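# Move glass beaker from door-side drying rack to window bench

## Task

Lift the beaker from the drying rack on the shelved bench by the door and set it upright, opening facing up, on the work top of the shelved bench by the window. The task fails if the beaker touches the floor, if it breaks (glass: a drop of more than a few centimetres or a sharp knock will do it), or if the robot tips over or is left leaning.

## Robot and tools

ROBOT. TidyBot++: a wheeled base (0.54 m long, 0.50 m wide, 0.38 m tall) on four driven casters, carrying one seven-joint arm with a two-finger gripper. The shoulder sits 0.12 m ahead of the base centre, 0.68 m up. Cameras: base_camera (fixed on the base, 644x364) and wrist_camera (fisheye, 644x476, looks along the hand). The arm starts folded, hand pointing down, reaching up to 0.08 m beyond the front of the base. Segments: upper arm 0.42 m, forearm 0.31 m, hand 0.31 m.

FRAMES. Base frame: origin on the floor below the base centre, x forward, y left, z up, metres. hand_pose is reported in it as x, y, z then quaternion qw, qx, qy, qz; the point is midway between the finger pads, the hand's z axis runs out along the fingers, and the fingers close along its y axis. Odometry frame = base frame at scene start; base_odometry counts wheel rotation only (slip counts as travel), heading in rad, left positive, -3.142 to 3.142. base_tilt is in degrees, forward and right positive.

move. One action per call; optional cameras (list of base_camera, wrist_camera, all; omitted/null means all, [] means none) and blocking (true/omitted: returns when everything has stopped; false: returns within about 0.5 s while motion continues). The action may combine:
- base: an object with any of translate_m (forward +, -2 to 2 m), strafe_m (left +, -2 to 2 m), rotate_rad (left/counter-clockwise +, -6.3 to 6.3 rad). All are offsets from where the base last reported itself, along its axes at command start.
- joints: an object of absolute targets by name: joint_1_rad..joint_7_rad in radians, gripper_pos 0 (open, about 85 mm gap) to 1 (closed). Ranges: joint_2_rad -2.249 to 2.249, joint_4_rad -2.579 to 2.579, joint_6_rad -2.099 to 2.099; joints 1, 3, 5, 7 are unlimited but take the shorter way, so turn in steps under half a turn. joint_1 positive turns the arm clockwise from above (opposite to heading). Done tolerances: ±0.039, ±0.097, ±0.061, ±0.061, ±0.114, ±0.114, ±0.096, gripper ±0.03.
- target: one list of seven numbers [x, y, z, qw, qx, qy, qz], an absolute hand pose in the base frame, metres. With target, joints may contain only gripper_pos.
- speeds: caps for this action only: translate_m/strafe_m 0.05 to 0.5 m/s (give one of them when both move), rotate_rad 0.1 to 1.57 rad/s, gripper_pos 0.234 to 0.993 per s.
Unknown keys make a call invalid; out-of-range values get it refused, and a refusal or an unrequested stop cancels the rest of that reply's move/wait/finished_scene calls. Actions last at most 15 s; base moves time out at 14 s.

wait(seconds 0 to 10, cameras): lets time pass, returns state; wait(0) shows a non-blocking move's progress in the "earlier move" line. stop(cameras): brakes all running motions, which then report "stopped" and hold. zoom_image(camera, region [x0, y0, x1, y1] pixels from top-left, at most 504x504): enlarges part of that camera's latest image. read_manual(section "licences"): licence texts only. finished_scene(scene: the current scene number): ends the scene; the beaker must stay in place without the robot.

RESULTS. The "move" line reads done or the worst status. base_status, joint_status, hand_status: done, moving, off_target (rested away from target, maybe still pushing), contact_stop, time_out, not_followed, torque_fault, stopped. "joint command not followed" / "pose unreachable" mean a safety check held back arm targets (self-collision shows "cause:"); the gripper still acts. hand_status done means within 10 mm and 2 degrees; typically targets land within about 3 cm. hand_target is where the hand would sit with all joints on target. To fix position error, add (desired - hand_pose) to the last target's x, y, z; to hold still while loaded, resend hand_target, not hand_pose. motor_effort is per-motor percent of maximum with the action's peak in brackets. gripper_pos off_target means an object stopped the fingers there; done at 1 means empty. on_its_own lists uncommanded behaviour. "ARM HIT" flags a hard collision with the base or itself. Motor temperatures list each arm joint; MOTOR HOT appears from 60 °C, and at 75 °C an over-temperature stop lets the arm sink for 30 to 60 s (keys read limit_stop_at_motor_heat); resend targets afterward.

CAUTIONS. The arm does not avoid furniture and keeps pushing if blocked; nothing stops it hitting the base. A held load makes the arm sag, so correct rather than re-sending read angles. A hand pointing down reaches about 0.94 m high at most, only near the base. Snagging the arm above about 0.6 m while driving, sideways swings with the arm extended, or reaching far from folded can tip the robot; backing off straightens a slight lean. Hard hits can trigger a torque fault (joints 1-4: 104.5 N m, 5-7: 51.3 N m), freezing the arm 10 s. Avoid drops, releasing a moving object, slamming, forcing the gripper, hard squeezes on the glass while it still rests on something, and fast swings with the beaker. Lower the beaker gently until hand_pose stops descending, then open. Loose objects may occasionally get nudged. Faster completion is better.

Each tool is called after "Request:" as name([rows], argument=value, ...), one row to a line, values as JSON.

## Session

Request:
move(joints={"joint_6_rad": 0.65, "gripper_pos": 0.0})

Scene clock: 2.07 s.
Motor temperatures (°C): [37 38 32 33 39 39 45]
move: done
base_odometry: x=+0.000 y=+0.000 heading=+0.000
base_tilt: forward=-0.1 right=+0.3
base_status: not commanded
joint_positions: joint_1_rad=+0.050 joint_2_rad=-0.388 joint_3_rad=+3.138 joint_4_rad=-2.556 joint_5_rad=+0.044 joint_6_rad=+0.613 joint_7_rad=+1.531 gripper_pos=+0.000
joint_status: all done
motor_effort: joint_1_rad=+0(1) joint_2_rad=-5(5) joint_3_rad=-1(1) joint_4_rad=+16(17) joint_5_rad=-1(1) joint_6_rad=+8(9) joint_7_rad=+0(1)
hand_pose: x=+0.5307 y=-0.0094 z=+0.8992 quat_wxyz=(+0.007, +0.702, -0.008, +0.712) (m; base frame)
hand_target: x=+0.5301 y=-0.0089 z=+0.9100 quat_wxyz=(+0.006, +0.689, -0.007, +0.725) (m; base frame)
hand_status: not commanded
pictures: base_camera, wrist_camera

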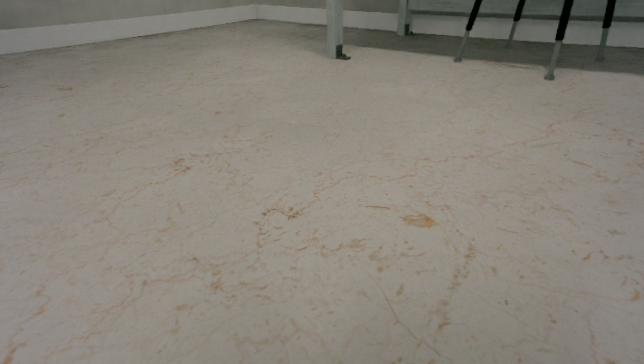

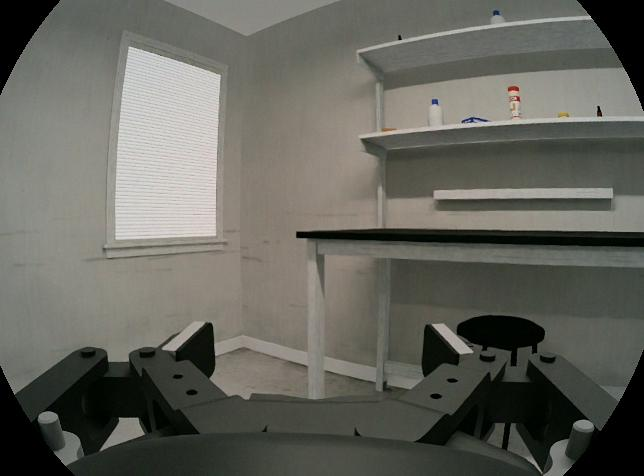

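Request:
move(base={"rotate_rad": 1.3})

Scene clock: 4.93 s.
Motor temperatures (°C): [37 37 32 33 39 39 45]
move: done
base_odometry: x=+0.000 y=+0.000 heading=+1.300
base_tilt: forward=+0.0 right=+0.3
base_status: done
joint_positions: joint_1_rad=+0.049 joint_2_rad=-0.388 joint_3_rad=+3.138 joint_4_rad=-2.556 joint_5_rad=+0.044 joint_6_rad=+0.613 joint_7_rad=+1.531 gripper_pos=+0.000
joint_status: not commanded
motor_effort: joint_1_rad=+0(1) joint_2_rad=-4(5) joint_3_rad=-1(2) joint_4_rad=+16(17) joint_5_rad=-1(2) joint_6_rad=+8(9) joint_7_rad=+0(1)
hand_pose: x=+0.5307 y=-0.0093 z=+0.8993 quat_wxyz=(+0.007, +0.702, -0.008, +0.713) (m; base frame)
hand_target: x=+0.5301 y=-0.0089 z=+0.9100 quat_wxyz=(+0.006, +0.689, -0.007, +0.725) (m; base frame)
hand_status: not commanded
pictures: base_camera, wrist_camera

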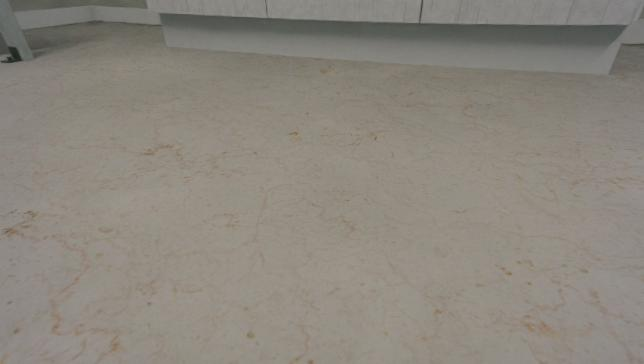

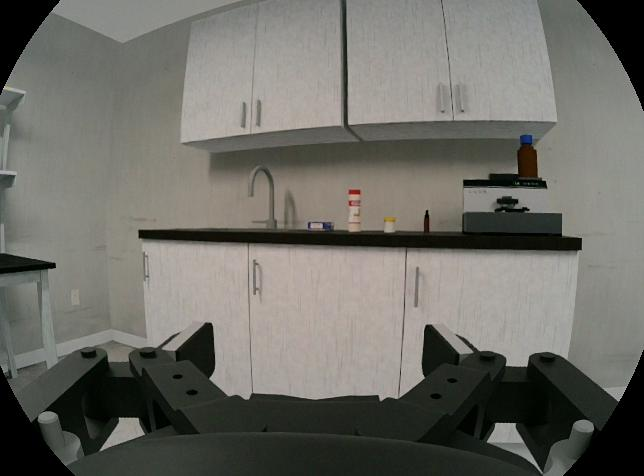

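Request:
move(base={"rotate_rad": 1.18})

Scene clock: 7.13 s.
Motor temperatures (°C): [37 37 32 33 39 39 45]
move: done
base_odometry: x=+0.000 y=+0.000 heading=+2.480
base_tilt: forward=-0.1 right=+0.3
base_status: done
joint_positions: joint_1_rad=+0.049 joint_2_rad=-0.388 joint_3_rad=+3.138 joint_4_rad=-2.556 joint_5_rad=+0.044 joint_6_rad=+0.613 joint_7_rad=+1.531 gripper_pos=+0.000
joint_status: not commanded
motor_effort: joint_1_rad=+0(1) joint_2_rad=-5(6) joint_3_rad=+0(2) joint_4_rad=+16(17) joint_5_rad=+0(2) joint_6_rad=+9(9) joint_7_rad=+1(1)
hand_pose: x=+0.5307 y=-0.0092 z=+0.8993 quat_wxyz=(+0.007, +0.701, -0.008, +0.713) (m; base frame)
hand_target: x=+0.5301 y=-0.0089 z=+0.9100 quat_wxyz=(+0.006, +0.689, -0.007, +0.725) (m; base frame)
hand_status: not commanded
pictures: base_camera, wrist_camera

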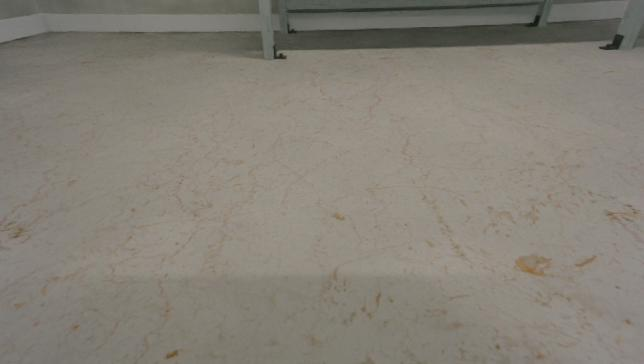

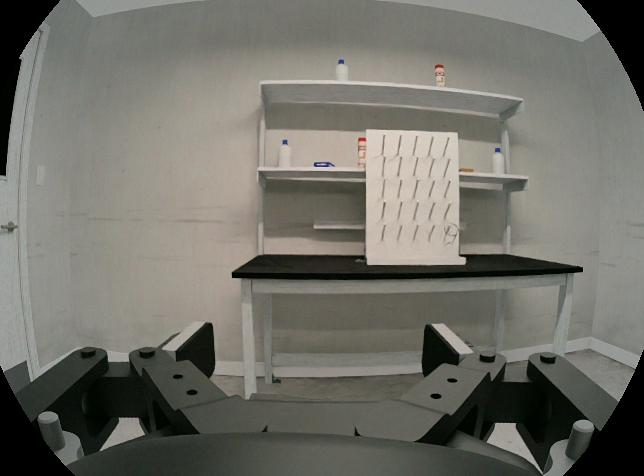

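Request:
zoom_image(camera="wrist_camera", region=[340, 110, 490, 290])

Request:
zoom_image(camera="wrist_camera", region=[400, 200, 480, 280])

Scaled by 2.800.

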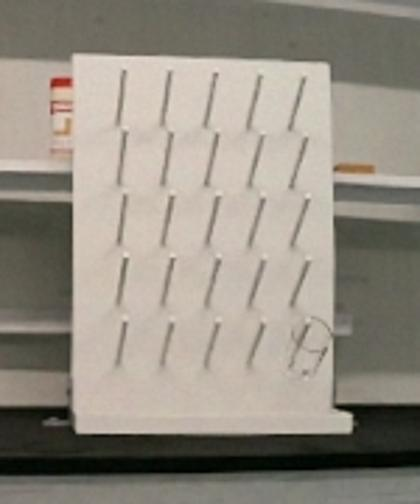

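Scaled by 6.300.

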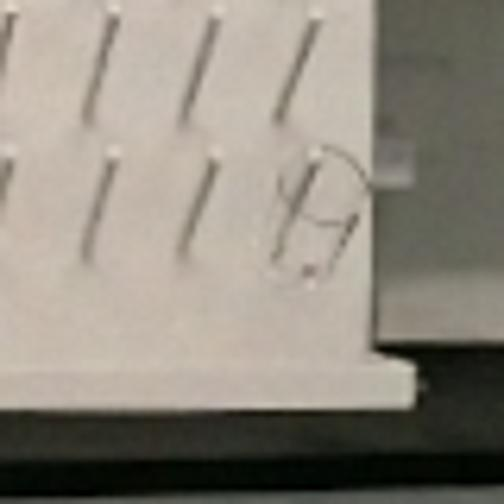

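Request:
move(base={"translate_m": 1.195, "strafe_m": -1.0, "rotate_rad": 0.69}, joints={"joint_1_rad": -1.639, "joint_2_rad": -1.328, "joint_3_rad": 4.495, "joint_4_rad": -1.156, "joint_5_rad": -0.012, "joint_6_rad": -1.185, "joint_7_rad": 0.711})

Scene clock: 14.70 s.
Motor temperatures (°C): [37 38 32 33 39 39 45]
move: done
base_odometry: x=-0.328 y=+1.523 heading=-3.113
base_tilt: forward=-0.1 right=+0.3
base_status: done
joint_positions: joint_1_rad=-1.631 joint_2_rad=-1.305 joint_3_rad=+4.472 joint_4_rad=-1.168 joint_5_rad=+0.044 joint_6_rad=-1.143 joint_7_rad=+0.764 gripper_pos=+0.000
joint_status: all done
motor_effort: joint_1_rad=+0(2) joint_2_rad=+31(33) joint_3_rad=-17(19) joint_4_rad=+4(19) joint_5_rad=-8(9) joint_6_rad=+3(9) joint_7_rad=+0(1)
hand_pose: x=+0.6512 y=-0.2582 z=+0.8892 quat_wxyz=(-0.682, +0.600, -0.404, +0.111) (m; base frame)
hand_target: x=+0.6449 y=-0.2554 z=+0.8840 quat_wxyz=(-0.702, +0.576, -0.414, +0.058) (m; base frame)
hand_status: not commanded
pictures: base_camera, wrist_camera

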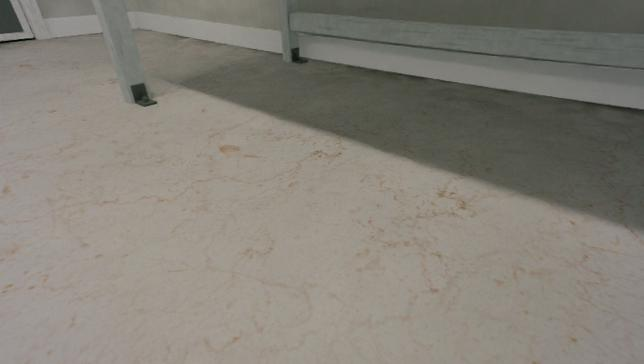

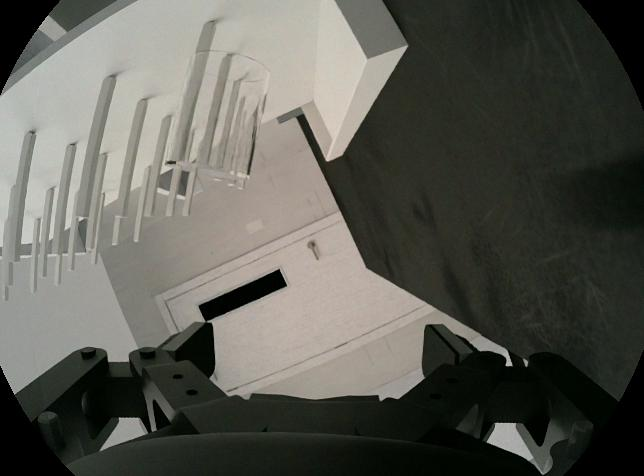

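Request:
zoom_image(camera="wrist_camera", region=[130, 20, 330, 220])

Scaled by 2.520.

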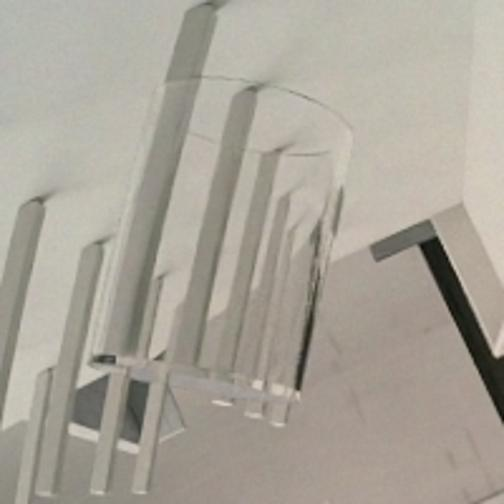

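Request:
move(base={"translate_m": 0.1515, "strafe_m": -0.1154}, joints={"joint_7_rad": 0.556}, speeds={"translate_m": 0.25}, cameras=["wrist_camera"])

Request:
zoom_image(camera="wrist_camera", region=[190, 150, 430, 350])

Scene clock: 17.63 s.
Motor temperatures (°C): [37 38 32 33 39 39 45]
move: done
base_odometry: x=-0.483 y=+1.635 heading=-3.113
base_tilt: forward=+0.0 right=+0.3
base_status: done
joint_positions: joint_1_rad=-1.603 joint_2_rad=-1.247 joint_3_rad=+4.479 joint_4_rad=-1.161 joint_5_rad=+0.044 joint_6_rad=-1.148 joint_7_rad=+0.588 gripper_pos=+0.000
joint_status: all done
motor_effort: joint_1_rad=-4(13) joint_2_rad=+17(31) joint_3_rad=-17(24) joint_4_rad=+4(6) joint_5_rad=-8(10) joint_6_rad=+3(4) joint_7_rad=+1(1)
hand_pose: x=+0.6439 y=-0.2641 z=+0.9036 quat_wxyz=(-0.671, +0.574, -0.463, +0.074) (m; base frame)
hand_target: x=+0.6449 y=-0.2554 z=+0.8840 quat_wxyz=(-0.705, +0.543, -0.457, +0.003) (m; base frame)
hand_status: not commanded
pictures: wrist_camera

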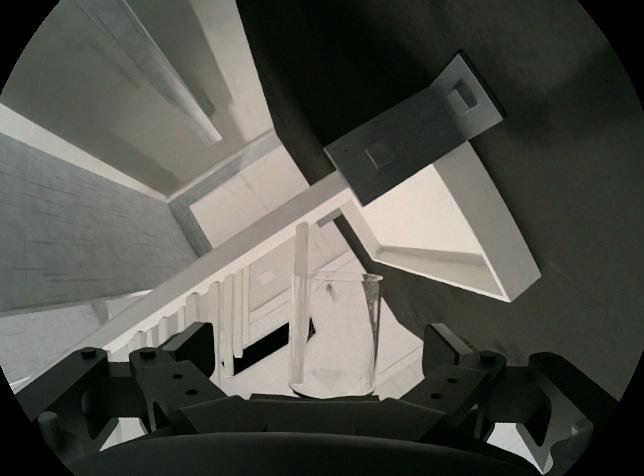

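Scaled by 2.100.

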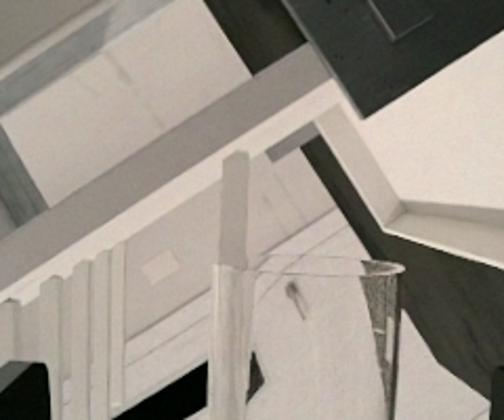

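Request:
move(joints={"joint_2_rad": -1.36}, base={"translate_m": 0.0445, "strafe_m": 0.0725}, speeds={"strafe_m": 0.1}, cameras=["wrist_camera"])

Request:
zoom_image(camera="wrist_camera", region=[200, 240, 440, 440])

Scene clock: 20.43 s.
Motor temperatures (°C): [37 38 32 33 39 39 45]
move: off_target
base_odometry: x=-0.526 y=+1.561 heading=-3.113
base_tilt: forward=-0.1 right=+0.3
base_status: done
joint_positions: joint_1_rad=-1.605 joint_2_rad=-1.261 joint_3_rad=+4.479 joint_4_rad=-1.161 joint_5_rad=+0.044 joint_6_rad=-1.148 joint_7_rad=+0.588 gripper_pos=+0.000
joint_status: joint_2_rad off_target (ended at -1.261, target -1.360)
motor_effort: joint_1_rad=-4(7) joint_2_rad=+17(20) joint_3_rad=-17(18) joint_4_rad=+5(5) joint_5_rad=-7(9) joint_6_rad=+3(3) joint_7_rad=+1(1)
hand_pose: x=+0.6444 y=-0.2665 z=+0.8995 quat_wxyz=(-0.675, +0.569, -0.464, +0.070) (m; base frame)
hand_target: x=+0.6453 y=-0.2617 z=+0.8746 quat_wxyz=(-0.713, +0.531, -0.458, -0.004) (m; base frame)
hand_status: not commanded
pictures: wrist_camera

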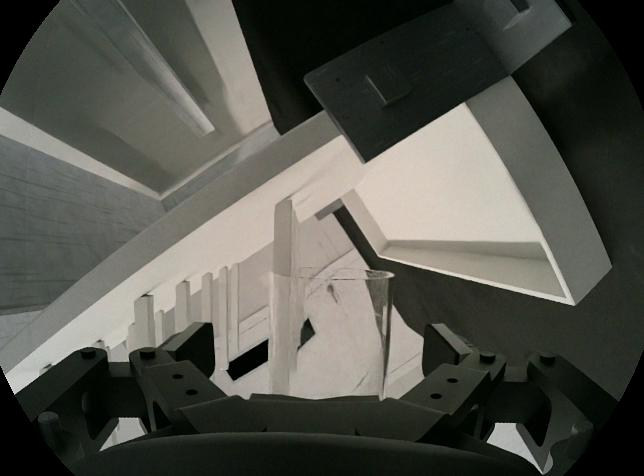

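Scaled by 2.100.

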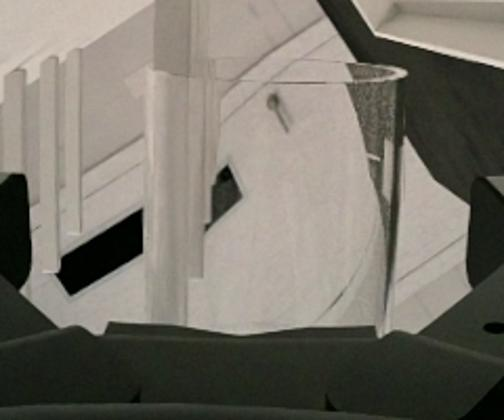

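Request:
move(joints={"joint_2_rad": -1.415}, cameras=["wrist_camera"])

Request:
zoom_image(camera="wrist_camera", region=[200, 240, 440, 440])

Scene clock: 21.70 s.
Motor temperatures (°C): [37 38 32 33 39 39 45]
move: off_target
base_odometry: x=-0.526 y=+1.561 heading=-3.113
base_tilt: forward=-0.1 right=+0.3
base_status: not commanded
joint_positions: joint_1_rad=-1.605 joint_2_rad=-1.262 joint_3_rad=+4.479 joint_4_rad=-1.161 joint_5_rad=+0.044 joint_6_rad=-1.148 joint_7_rad=+0.588 gripper_pos=+0.000
joint_status: joint_2_rad off_target (ended at -1.262, target -1.415)
motor_effort: joint_1_rad=-4(5) joint_2_rad=+10(17) joint_3_rad=-16(17) joint_4_rad=+4(5) joint_5_rad=-7(9) joint_6_rad=+3(3) joint_7_rad=+1(1)
hand_pose: x=+0.6444 y=-0.2667 z=+0.8993 quat_wxyz=(-0.676, +0.569, -0.464, +0.069) (m; base frame)
hand_target: x=+0.6460 y=-0.2718 z=+0.8580 quat_wxyz=(-0.726, +0.511, -0.459, -0.018) (m; base frame)
hand_status: not commanded
pictures: wrist_camera

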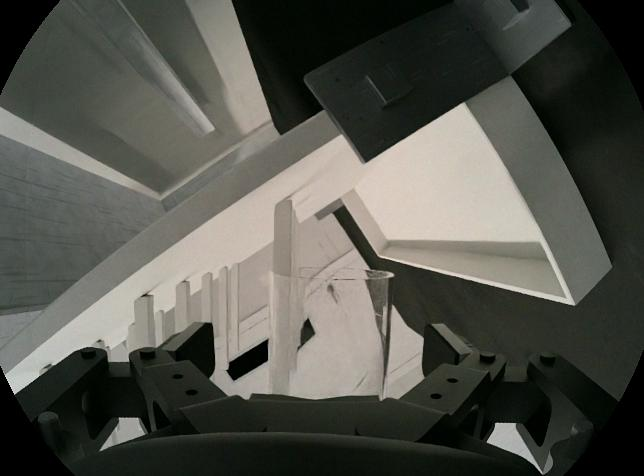

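Scaled by 2.100.

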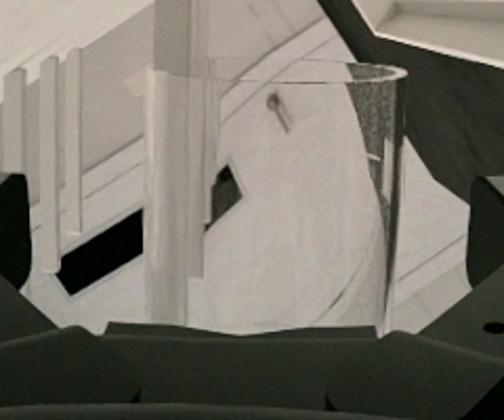

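Request:
move(base={"translate_m": -0.173, "strafe_m": -0.031}, joints={"joint_2_rad": -1.24}, cameras=[])

Request:
move(joints={"joint_1_rad": -1.675, "joint_2_rad": -0.90, "joint_3_rad": 5.20, "joint_4_rad": -1.164, "joint_5_rad": -0.76, "joint_6_rad": -1.325, "joint_7_rad": 1.10}, cameras=["wrist_camera"])

Scene clock: 26.87 s.
Motor temperatures (°C): [37 38 32 33 40 39 45]
move: done
base_odometry: x=-0.353 y=+1.596 heading=-3.113
base_tilt: forward=-0.1 right=+0.3
base_status: done
joint_positions: joint_1_rad=-1.631 joint_2_rad=-1.257 joint_3_rad=+4.480 joint_4_rad=-1.161 joint_5_rad=+0.044 joint_6_rad=-1.148 joint_7_rad=+0.588 gripper_pos=+0.000
joint_status: all done
motor_effort: joint_1_rad=+0(4) joint_2_rad=+30(34) joint_3_rad=-16(19) joint_4_rad=+4(5) joint_5_rad=-7(9) joint_6_rad=+3(4) joint_7_rad=+0(1)
hand_pose: x=+0.6511 y=-0.2520 z=+0.9001 quat_wxyz=(-0.675, +0.577, -0.456, +0.061) (m; base frame)
hand_target: x=+0.6436 y=-0.2365 z=+0.9088 quat_wxyz=(-0.682, +0.573, -0.454, +0.025) (m; base frame)
hand_status: not commanded
pictures: none
No camera images: "cameras" was empty.

Scene clock: 29.17 s.
Motor temperatures (°C): [37 38 32 33 40 39 45]
move: done
base_odometry: x=-0.353 y=+1.596 heading=-3.113
base_tilt: forward=-0.1 right=+0.3
base_status: not commanded
joint_positions: joint_1_rad=-1.658 joint_2_rad=-0.926 joint_3_rad=+5.174 joint_4_rad=-1.161 joint_5_rad=-0.687 joint_6_rad=-1.286 joint_7_rad=+1.046 gripper_pos=+0.000
joint_status: all done
motor_effort: joint_1_rad=+0(1) joint_2_rad=+29(32) joint_3_rad=-14(18) joint_4_rad=+10(11) joint_5_rad=-9(10) joint_6_rad=-1(3) joint_7_rad=+1(2)
hand_pose: x=+0.6582 y=-0.2640 z=+0.8845 quat_wxyz=(-0.666, +0.573, -0.473, +0.069) (m; base frame)
hand_target: x=+0.6558 y=-0.2469 z=+0.9042 quat_wxyz=(-0.681, +0.579, -0.443, +0.071) (m; base frame)
hand_status: not commanded
pictures: wrist_camera

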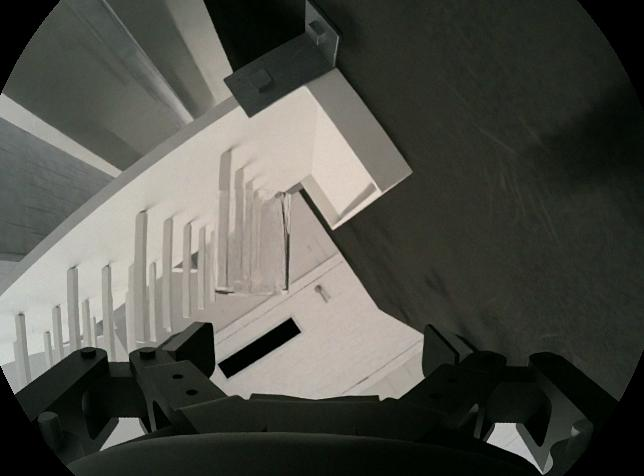

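Request:
move(cameras=["wrist_camera"])

Request:
zoom_image(camera="wrist_camera", region=[180, 150, 340, 330])

Scene clock: 30.53 s.
Motor temperatures (°C): [37 38 32 33 40 39 45]
base_odometry: x=-0.353 y=+1.596 heading=-3.113
base_tilt: forward=-0.1 right=+0.3
base_status: not commanded
joint_positions: joint_1_rad=-1.658 joint_2_rad=-0.926 joint_3_rad=+5.174 joint_4_rad=-1.161 joint_5_rad=-0.688 joint_6_rad=-1.287 joint_7_rad=+1.047 gripper_pos=+0.000
joint_status: all done
motor_effort: joint_1_rad=+0(1) joint_2_rad=+29(32) joint_3_rad=-14(18) joint_4_rad=+10(11) joint_5_rad=-9(10) joint_6_rad=-1(3) joint_7_rad=+1(2)
hand_pose: x=+0.6581 y=-0.2637 z=+0.8850 quat_wxyz=(-0.667, +0.573, -0.472, +0.069) (m; base frame)
hand_target: x=+0.6558 y=-0.2469 z=+0.9042 quat_wxyz=(-0.681, +0.579, -0.443, +0.071) (m; base frame)
hand_status: not commanded
pictures: wrist_camera

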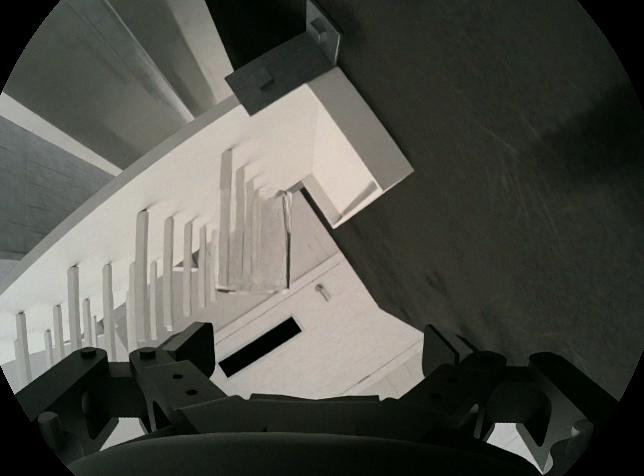

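Scaled by 2.800.

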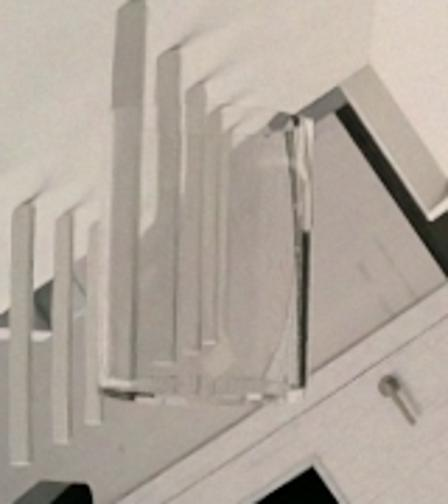

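Request:
move(base={"translate_m": 0.154, "strafe_m": 0.015}, speeds={"translate_m": 0.2}, cameras=["wrist_camera"])

Request:
zoom_image(camera="wrist_camera", region=[200, 200, 440, 440])

Scene clock: 35.77 s.
Motor temperatures (°C): [37 38 32 33 40 39 45]
move: done
base_odometry: x=-0.507 y=+1.577 heading=-3.113
base_tilt: forward=+0.0 right=+0.3
base_status: done
joint_positions: joint_1_rad=-1.673 joint_2_rad=-0.923 joint_3_rad=+5.177 joint_4_rad=-1.161 joint_5_rad=-0.691 joint_6_rad=-1.290 joint_7_rad=+1.047 gripper_pos=+0.000
joint_status: not commanded
motor_effort: joint_1_rad=-1(4) joint_2_rad=+30(31) joint_3_rad=-13(15) joint_4_rad=+10(11) joint_5_rad=-9(10) joint_6_rad=-1(1) joint_7_rad=+1(1)
hand_pose: x=+0.6614 y=-0.2548 z=+0.8861 quat_wxyz=(-0.667, +0.577, -0.467, +0.064) (m; base frame)
hand_target: x=+0.6558 y=-0.2469 z=+0.9042 quat_wxyz=(-0.681, +0.579, -0.443, +0.071) (m; base frame)
hand_status: not commanded
pictures: wrist_camera

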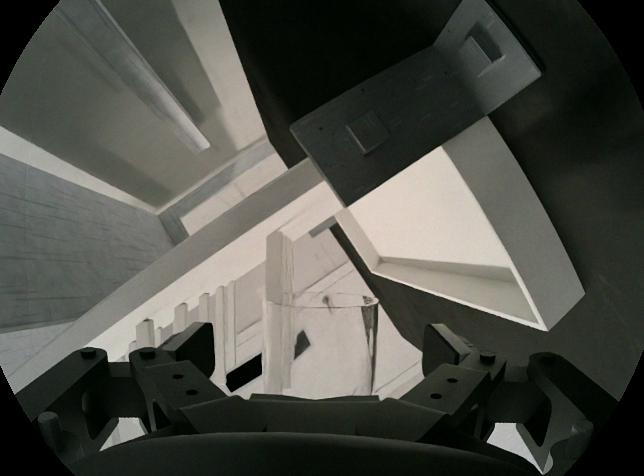

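Scaled by 2.100.

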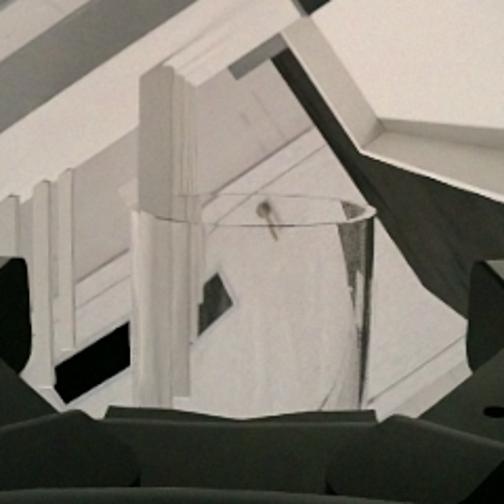

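Request:
move(base={"translate_m": 0.051, "strafe_m": 0.058}, speeds={"translate_m": 0.1}, cameras=["wrist_camera"])

Request:
zoom_image(camera="wrist_camera", region=[180, 220, 460, 440])

Scene clock: 37.70 s.
Motor temperatures (°C): [37 38 32 33 40 39 45]
move: done
base_odometry: x=-0.557 y=+1.518 heading=-3.113
base_tilt: forward=+0.0 right=+0.3
base_status: done
joint_positions: joint_1_rad=-1.676 joint_2_rad=-0.921 joint_3_rad=+5.178 joint_4_rad=-1.161 joint_5_rad=-0.691 joint_6_rad=-1.290 joint_7_rad=+1.047 gripper_pos=+0.000
joint_status: not commanded
motor_effort: joint_1_rad=+0(4) joint_2_rad=+29(31) joint_3_rad=-14(16) joint_4_rad=+10(11) joint_5_rad=-9(10) joint_6_rad=-1(1) joint_7_rad=+1(1)
hand_pose: x=+0.6622 y=-0.2531 z=+0.8861 quat_wxyz=(-0.666, +0.578, -0.467, +0.063) (m; base frame)
hand_target: x=+0.6558 y=-0.2469 z=+0.9042 quat_wxyz=(-0.681, +0.579, -0.443, +0.071) (m; base frame)
hand_status: not commanded
pictures: wrist_camera

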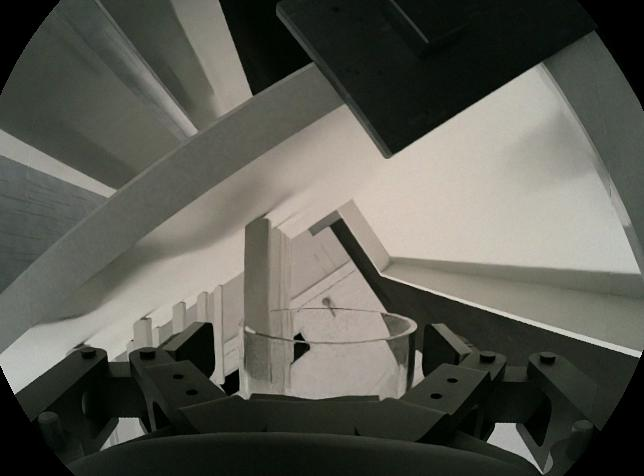

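Scaled by 1.800.

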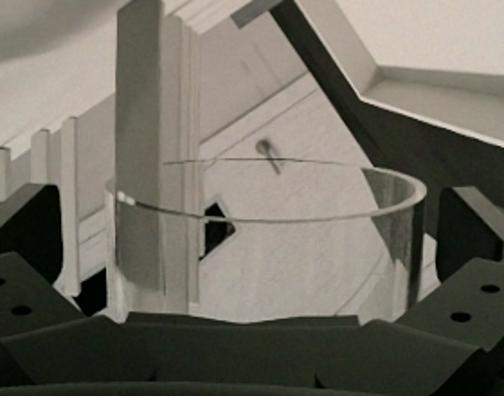

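Request:
move(joints={"gripper_pos": 0.17}, speeds={"gripper_pos": 0.234}, cameras=["wrist_camera"])

Request:
zoom_image(camera="wrist_camera", region=[180, 220, 460, 440])

Scene clock: 38.90 s.
Motor temperatures (°C): [37 38 32 33 40 39 45]
move: done
base_odometry: x=-0.557 y=+1.518 heading=-3.113
base_tilt: forward=-0.1 right=+0.3
base_status: not commanded
joint_positions: joint_1_rad=-1.676 joint_2_rad=-0.921 joint_3_rad=+5.178 joint_4_rad=-1.161 joint_5_rad=-0.691 joint_6_rad=-1.290 joint_7_rad=+1.047 gripper_pos=+0.172
joint_status: all done
motor_effort: joint_1_rad=-1(1) joint_2_rad=+30(30) joint_3_rad=-14(15) joint_4_rad=+11(11) joint_5_rad=-9(10) joint_6_rad=-1(1) joint_7_rad=+1(1)
hand_pose: x=+0.6622 y=-0.2531 z=+0.8861 quat_wxyz=(-0.666, +0.578, -0.467, +0.064) (m; base frame)
hand_target: x=+0.6558 y=-0.2469 z=+0.9042 quat_wxyz=(-0.681, +0.579, -0.443, +0.071) (m; base frame)
hand_status: not commanded
pictures: wrist_camera

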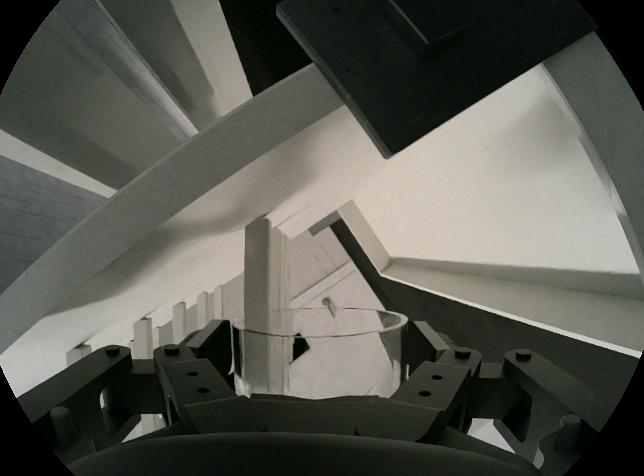

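Scaled by 1.800.

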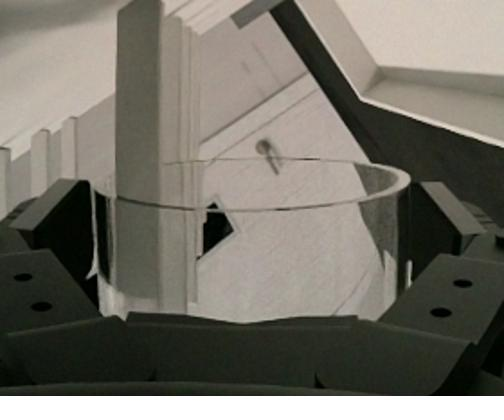

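Request:
move(joints={"gripper_pos": 0.2}, speeds={"gripper_pos": 0.234}, cameras=[])

Request:
move(joints={"gripper_pos": 0.235}, speeds={"gripper_pos": 0.234}, cameras=["wrist_camera"])

Scene clock: 39.83 s.
Motor temperatures (°C): [37 39 32 33 40 39 45]
move: done
base_odometry: x=-0.557 y=+1.518 heading=-3.113
base_tilt: forward=-0.1 right=+0.3
base_status: not commanded
joint_positions: joint_1_rad=-1.676 joint_2_rad=-0.921 joint_3_rad=+5.178 joint_4_rad=-1.161 joint_5_rad=-0.691 joint_6_rad=-1.290 joint_7_rad=+1.048 gripper_pos=+0.197
joint_status: all done
motor_effort: joint_1_rad=+0(1) joint_2_rad=+29(30) joint_3_rad=-14(15) joint_4_rad=+11(11) joint_5_rad=-9(11) joint_6_rad=-1(1) joint_7_rad=+1(1)
hand_pose: x=+0.6622 y=-0.2531 z=+0.8861 quat_wxyz=(-0.666, +0.579, -0.467, +0.064) (m; base frame)
hand_target: x=+0.6558 y=-0.2469 z=+0.9042 quat_wxyz=(-0.681, +0.579, -0.443, +0.071) (m; base frame)
hand_status: not commanded
pictures: none
No camera images: "cameras" was empty.

Scene clock: 40.30 s.
Motor temperatures (°C): [37 39 32 33 40 39 45]
move: done
base_odometry: x=-0.557 y=+1.518 heading=-3.113
base_tilt: forward=+0.0 right=+0.3
base_status: not commanded
joint_positions: joint_1_rad=-1.676 joint_2_rad=-0.921 joint_3_rad=+5.178 joint_4_rad=-1.161 joint_5_rad=-0.691 joint_6_rad=-1.290 joint_7_rad=+1.048 gripper_pos=+0.217
joint_status: all done
motor_effort: joint_1_rad=+0(0) joint_2_rad=+30(30) joint_3_rad=-14(15) joint_4_rad=+11(11) joint_5_rad=-10(11) joint_6_rad=+0(1) joint_7_rad=+1(1)
hand_pose: x=+0.6621 y=-0.2530 z=+0.8861 quat_wxyz=(-0.666, +0.579, -0.466, +0.064) (m; base frame)
hand_target: x=+0.6558 y=-0.2469 z=+0.9042 quat_wxyz=(-0.681, +0.579, -0.443, +0.071) (m; base frame)
hand_status: not commanded
pictures: wrist_camera

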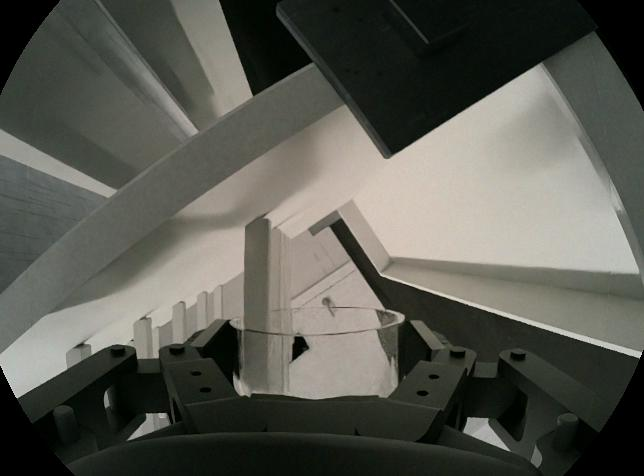

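Request:
move(joints={"gripper_pos": 0.26}, speeds={"gripper_pos": 0.234}, cameras=[])

Scene clock: 40.83 s.
Motor temperatures (°C): [37 39 32 33 40 39 45]
move: off_target
base_odometry: x=-0.557 y=+1.518 heading=-3.113
base_tilt: forward=+0.0 right=+0.3
base_status: not commanded
joint_positions: joint_1_rad=-1.676 joint_2_rad=-0.921 joint_3_rad=+5.178 joint_4_rad=-1.161 joint_5_rad=-0.691 joint_6_rad=-1.290 joint_7_rad=+1.048 gripper_pos=+0.223
joint_status: gripper_pos off_target (ended at +0.223, target +0.260)
motor_effort: joint_1_rad=+0(1) joint_2_rad=+29(30) joint_3_rad=-14(16) joint_4_rad=+11(11) joint_5_rad=-9(11) joint_6_rad=-1(1) joint_7_rad=+0(1)
hand_pose: x=+0.6621 y=-0.2530 z=+0.8861 quat_wxyz=(-0.666, +0.579, -0.466, +0.064) (m; base frame)
hand_target: x=+0.6558 y=-0.2469 z=+0.9042 quat_wxyz=(-0.681, +0.579, -0.443, +0.071) (m; base frame)
hand_status: not commanded
pictures: none
No camera images: "cameras" was empty.

Request:
move(joints={"joint_2_rad": -0.82}, base={"translate_m": -0.006, "strafe_m": -0.012}, cameras=["wrist_camera"])

Scene clock: 42.73 s.
Motor temperatures (°C): [37 39 32 33 40 39 45]
move: done
base_odometry: x=-0.551 y=+1.530 heading=-3.113
base_tilt: forward=+0.0 right=+0.3
base_status: done
joint_positions: joint_1_rad=-1.672 joint_2_rad=-0.839 joint_3_rad=+5.186 joint_4_rad=-1.161 joint_5_rad=-0.691 joint_6_rad=-1.291 joint_7_rad=+1.048 gripper_pos=+0.223
joint_status: all done
motor_effort: joint_1_rad=+0(3) joint_2_rad=+29(32) joint_3_rad=-15(15) joint_4_rad=+12(13) joint_5_rad=-9(11) joint_6_rad=+0(1) joint_7_rad=+1(1)
hand_pose: x=+0.6589 y=-0.2400 z=+0.9080 quat_wxyz=(-0.642, +0.603, -0.465, +0.086) (m; base frame)
hand_target: x=+0.6539 y=-0.2282 z=+0.9276 quat_wxyz=(-0.659, +0.606, -0.437, +0.091) (m; base frame)
hand_status: not commanded
pictures: wrist_camera

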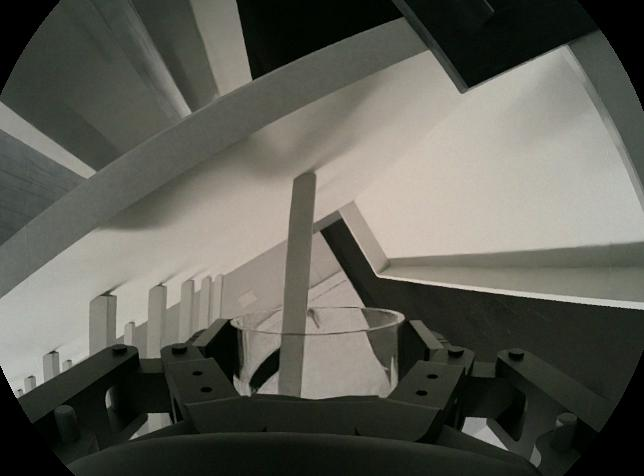

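Request:
move(joints={"joint_2_rad": -0.68}, base={"translate_m": -0.037, "strafe_m": 0.014}, cameras=["wrist_camera"])

Scene clock: 44.83 s.
Motor temperatures (°C): [37 39 32 33 40 39 45]
move: done
base_odometry: x=-0.513 y=+1.517 heading=-3.113
base_tilt: forward=-0.1 right=+0.3
base_status: done
joint_positions: joint_1_rad=-1.674 joint_2_rad=-0.688 joint_3_rad=+5.188 joint_4_rad=-1.161 joint_5_rad=-0.693 joint_6_rad=-1.294 joint_7_rad=+1.048 gripper_pos=+0.223
joint_status: all done
motor_effort: joint_1_rad=+0(3) joint_2_rad=+25(32) joint_3_rad=-12(16) joint_4_rad=+13(14) joint_5_rad=-9(11) joint_6_rad=+1(2) joint_7_rad=+1(1)
hand_pose: x=+0.6551 y=-0.2019 z=+0.9488 quat_wxyz=(-0.599, +0.650, -0.452, +0.124) (m; base frame)
hand_target: x=+0.6500 y=-0.1914 z=+0.9646 quat_wxyz=(-0.618, +0.649, -0.424, +0.125) (m; base frame)
hand_status: not commanded
pictures: wrist_camera

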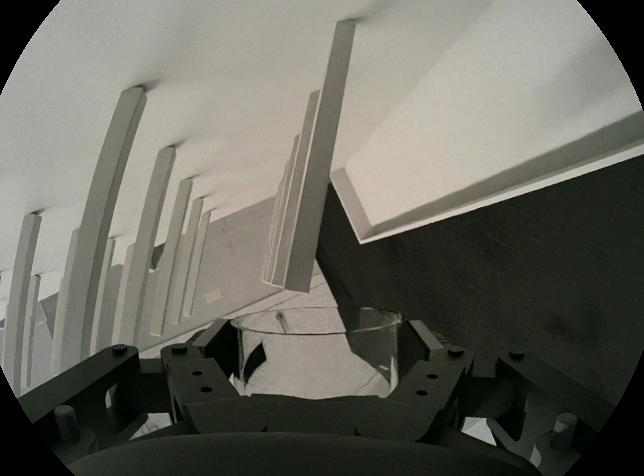

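Request:
move(base={"translate_m": -0.2, "strafe_m": 0.15}, speeds={"translate_m": 0.25}, cameras=["wrist_camera"])

Scene clock: 47.13 s.
Motor temperatures (°C): [37 39 32 33 40 39 45]
move: done
base_odometry: x=-0.309 y=+1.372 heading=-3.113
base_tilt: forward=-0.1 right=+0.3
base_status: done
joint_positions: joint_1_rad=-1.674 joint_2_rad=-0.687 joint_3_rad=+5.188 joint_4_rad=-1.161 joint_5_rad=-0.693 joint_6_rad=-1.295 joint_7_rad=+1.048 gripper_pos=+0.223
joint_status: not commanded
motor_effort: joint_1_rad=+0(1) joint_2_rad=+25(27) joint_3_rad=-12(13) joint_4_rad=+13(14) joint_5_rad=-9(10) joint_6_rad=+1(2) joint_7_rad=+1(1)
hand_pose: x=+0.6548 y=-0.2017 z=+0.9489 quat_wxyz=(-0.599, +0.650, -0.452, +0.123) (m; base frame)
hand_target: x=+0.6500 y=-0.1914 z=+0.9646 quat_wxyz=(-0.618, +0.649, -0.424, +0.125) (m; base frame)
hand_status: not commanded
pictures: wrist_camera

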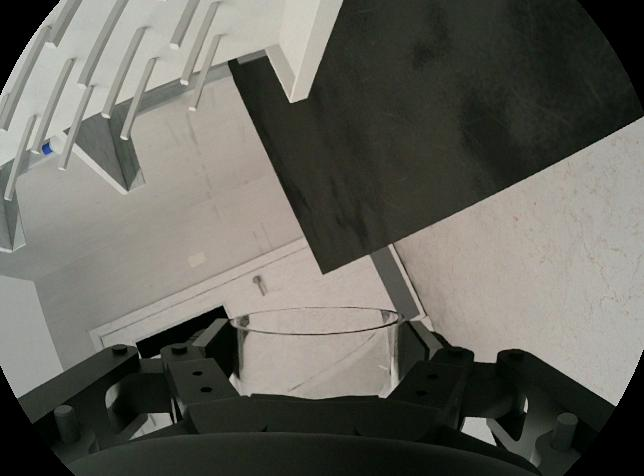

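Request:
move(joints={"joint_1_rad": 0.0, "joint_2_rad": -0.35, "joint_3_rad": 3.14, "joint_4_rad": -2.5, "joint_5_rad": 0.0, "joint_6_rad": 0.65, "joint_7_rad": 1.65}, base={"translate_m": -1.366, "strafe_m": 1.2, "rotate_rad": 2.47}, speeds={"translate_m": 0.4, "rotate_rad": 0.6})

Scene clock: 53.93 s.
Motor temperatures (°C): [37 39 32 33 40 39 45]
move: done
base_odometry: x=+1.091 y=+0.211 heading=-0.643
base_tilt: forward=-0.1 right=+0.3
base_status: done
joint_positions: joint_1_rad=-0.015 joint_2_rad=-0.350 joint_3_rad=+3.151 joint_4_rad=-2.473 joint_5_rad=-0.059 joint_6_rad=+0.607 joint_7_rad=+1.597 gripper_pos=+0.223
joint_status: all done
motor_effort: joint_1_rad=+0(4) joint_2_rad=-7(29) joint_3_rad=-1(15) joint_4_rad=+18(20) joint_5_rad=+0(11) joint_6_rad=+10(10) joint_7_rad=+0(1)
hand_pose: x=+0.5532 y=-0.0072 z=+0.9286 quat_wxyz=(+0.000, +0.688, -0.019, +0.726) (m; base frame)
hand_target: x=+0.5483 y=+0.0021 z=+0.9270 quat_wxyz=(+0.029, +0.681, +0.028, +0.731) (m; base frame)
hand_status: not commanded
pictures: base_camera, wrist_camera

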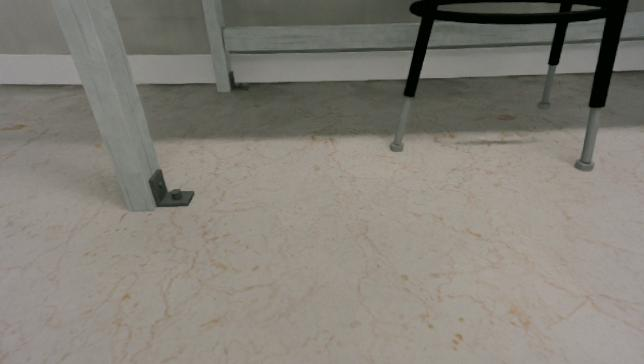

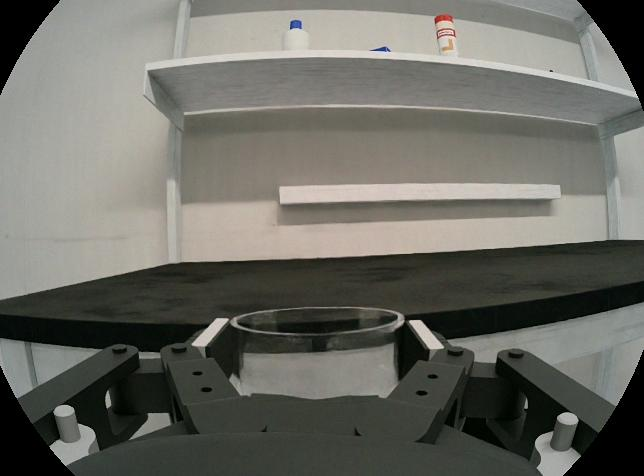

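Request:
move(target=[0.565, 0.002, 1.03, 0.0216, 0.7068, 0.0216, 0.7068], cameras=["wrist_camera"])

Request:
zoom_image(camera="base_camera", region=[60, 100, 260, 240])

Scene clock: 56.40 s.
Motor temperatures (°C): [37 39 32 33 40 39 45]
move: off_target
base_odometry: x=+1.091 y=+0.211 heading=-0.643
base_tilt: forward=-0.1 right=+0.3
base_status: not commanded
joint_positions: joint_1_rad=-0.009 joint_2_rad=-0.419 joint_3_rad=+3.151 joint_4_rad=-2.138 joint_5_rad=-0.036 joint_6_rad=+0.155 joint_7_rad=+1.597 gripper_pos=+0.223
joint_status: not commanded
motor_effort: joint_1_rad=+0(1) joint_2_rad=-6(8) joint_3_rad=-1(2) joint_4_rad=+20(20) joint_5_rad=-1(2) joint_6_rad=+9(10) joint_7_rad=+1(1)
hand_pose: x=+0.5702 y=-0.0016 z=+1.0216 quat_wxyz=(-0.003, +0.705, -0.007, +0.709) (m; base frame)
hand_target: x=+0.5650 y=+0.0020 z=+1.0300 quat_wxyz=(+0.022, +0.707, +0.022, +0.707) (m; base frame)
hand_status: off_target (0.011 m and 4.3 deg from the pose sent, 0.102 m and 6.1 deg at the start)
pictures: wrist_camera

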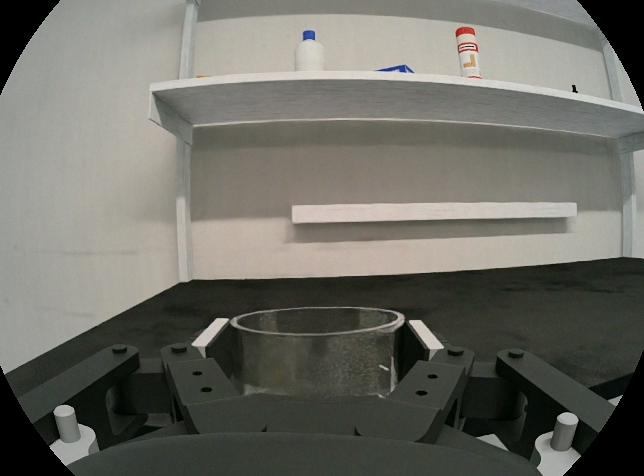

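This scene's latest camera images include none from base_camera. They are from: wrist_camera. base_camera's image comes with the result of a call that names it in "cameras".

Request:
move(base={"translate_m": 0.24}, speeds={"translate_m": 0.2})

Request:
zoom_image(camera="base_camera", region=[0, 150, 250, 364])

Scene clock: 59.30 s.
Motor temperatures (°C): [37 39 32 33 40 39 45]
move: done
base_odometry: x=+1.283 y=+0.067 heading=-0.643
base_tilt: forward=-0.1 right=+0.3
base_status: done
joint_positions: joint_1_rad=-0.008 joint_2_rad=-0.428 joint_3_rad=+3.151 joint_4_rad=-2.138 joint_5_rad=-0.035 joint_6_rad=+0.151 joint_7_rad=+1.597 gripper_pos=+0.223
joint_status: not commanded
motor_effort: joint_1_rad=+0(1) joint_2_rad=-7(10) joint_3_rad=+0(1) joint_4_rad=+19(20) joint_5_rad=+0(1) joint_6_rad=+9(10) joint_7_rad=+0(1)
hand_pose: x=+0.5671 y=-0.0017 z=+1.0250 quat_wxyz=(-0.003, +0.703, -0.007, +0.711) (m; base frame)
hand_target: x=+0.5650 y=+0.0020 z=+1.0300 quat_wxyz=(+0.022, +0.707, +0.022, +0.707) (m; base frame)
hand_status: not commanded
pictures: base_camera, wrist_camera

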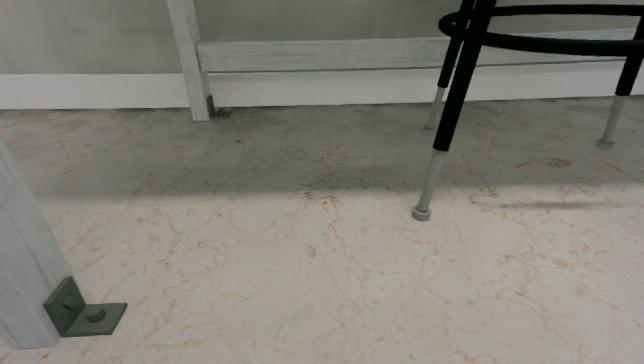

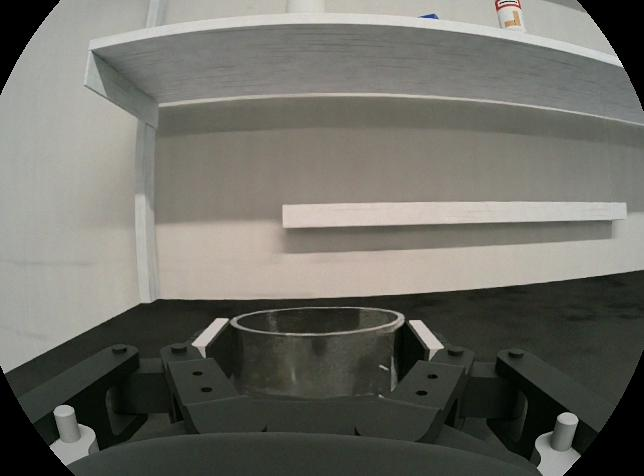

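Scaled by 2.016.

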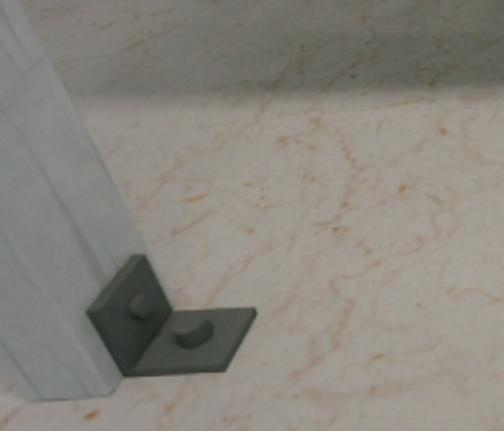

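Request:
zoom_image(camera="wrist_camera", region=[200, 270, 440, 420])

Request:
move(target=[0.565, 0.002, 1.005, 0.0216, 0.7018, 0.0216, 0.7118], cameras=[])

Scaled by 2.100.

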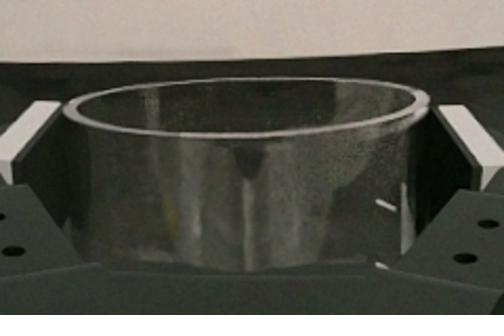

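Scene clock: 60.77 s.
Motor temperatures (°C): [37 39 32 33 40 39 45]
move: off_target
base_odometry: x=+1.283 y=+0.067 heading=-0.643
base_tilt: forward=-0.1 right=+0.3
base_status: not commanded
joint_positions: joint_1_rad=-0.005 joint_2_rad=-0.428 joint_3_rad=+3.151 joint_4_rad=-2.181 joint_5_rad=-0.035 joint_6_rad=+0.193 joint_7_rad=+1.597 gripper_pos=+0.223
joint_status: not commanded
motor_effort: joint_1_rad=-1(1) joint_2_rad=-6(7) joint_3_rad=+0(1) joint_4_rad=+19(21) joint_5_rad=-1(1) joint_6_rad=+9(10) joint_7_rad=+0(1)
hand_pose: x=+0.5649 y=-0.0035 z=+1.0106 quat_wxyz=(-0.001, +0.704, -0.008, +0.711) (m; base frame)
hand_target: x=+0.5650 y=+0.0020 z=+1.0050 quat_wxyz=(+0.022, +0.702, +0.022, +0.712) (m; base frame)
hand_status: off_target (0.008 m and 4.3 deg from the pose sent, 0.020 m and 4.3 deg at the start)
pictures: none
No camera images: "cameras" was empty.

Request:
move(target=[0.565, 0.002, 0.995, 0.0216, 0.6829, 0.0216, 0.7298], cameras=["wrist_camera"])

Request:
zoom_image(camera="wrist_camera", region=[200, 270, 440, 420])

Scene clock: 63.23 s.
Motor temperatures (°C): [37 39 32 33 40 39 45]
move: off_target
base_odometry: x=+1.283 y=+0.067 heading=-0.643
base_tilt: forward=-0.1 right=+0.2
base_status: not commanded
joint_positions: joint_1_rad=-0.005 joint_2_rad=-0.410 joint_3_rad=+3.151 joint_4_rad=-2.253 joint_5_rad=-0.035 joint_6_rad=+0.330 joint_7_rad=+1.597 gripper_pos=+0.223
joint_status: not commanded
motor_effort: joint_1_rad=+0(1) joint_2_rad=-6(7) joint_3_rad=-1(2) joint_4_rad=+19(20) joint_5_rad=-1(1) joint_6_rad=+10(10) joint_7_rad=+0(1)
hand_pose: x=+0.5649 y=-0.0049 z=+1.0007 quat_wxyz=(+0.001, +0.687, -0.009, +0.727) (m; base frame)
hand_target: x=+0.5650 y=+0.0020 z=+0.9950 quat_wxyz=(+0.022, +0.683, +0.022, +0.730) (m; base frame)
hand_status: off_target (0.009 m and 4.3 deg from the pose sent, 0.017 m and 5.3 deg at the start)
pictures: wrist_camera

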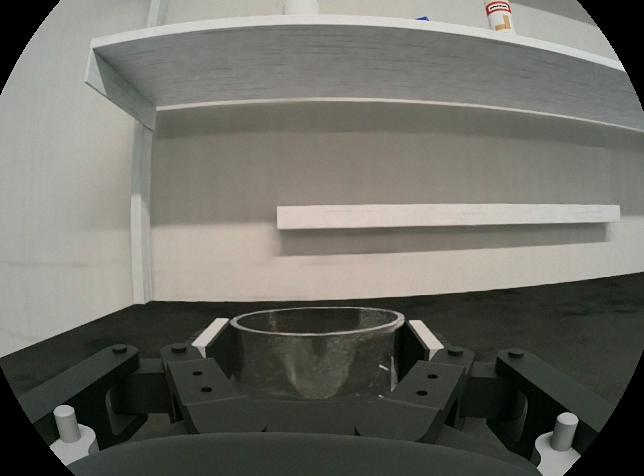

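Scaled by 2.100.

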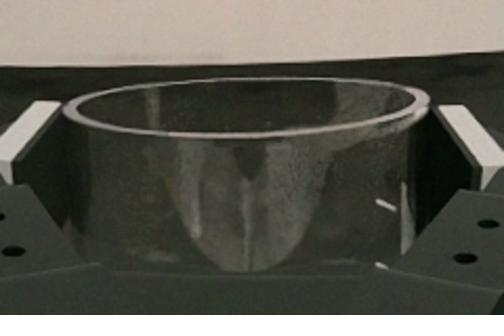

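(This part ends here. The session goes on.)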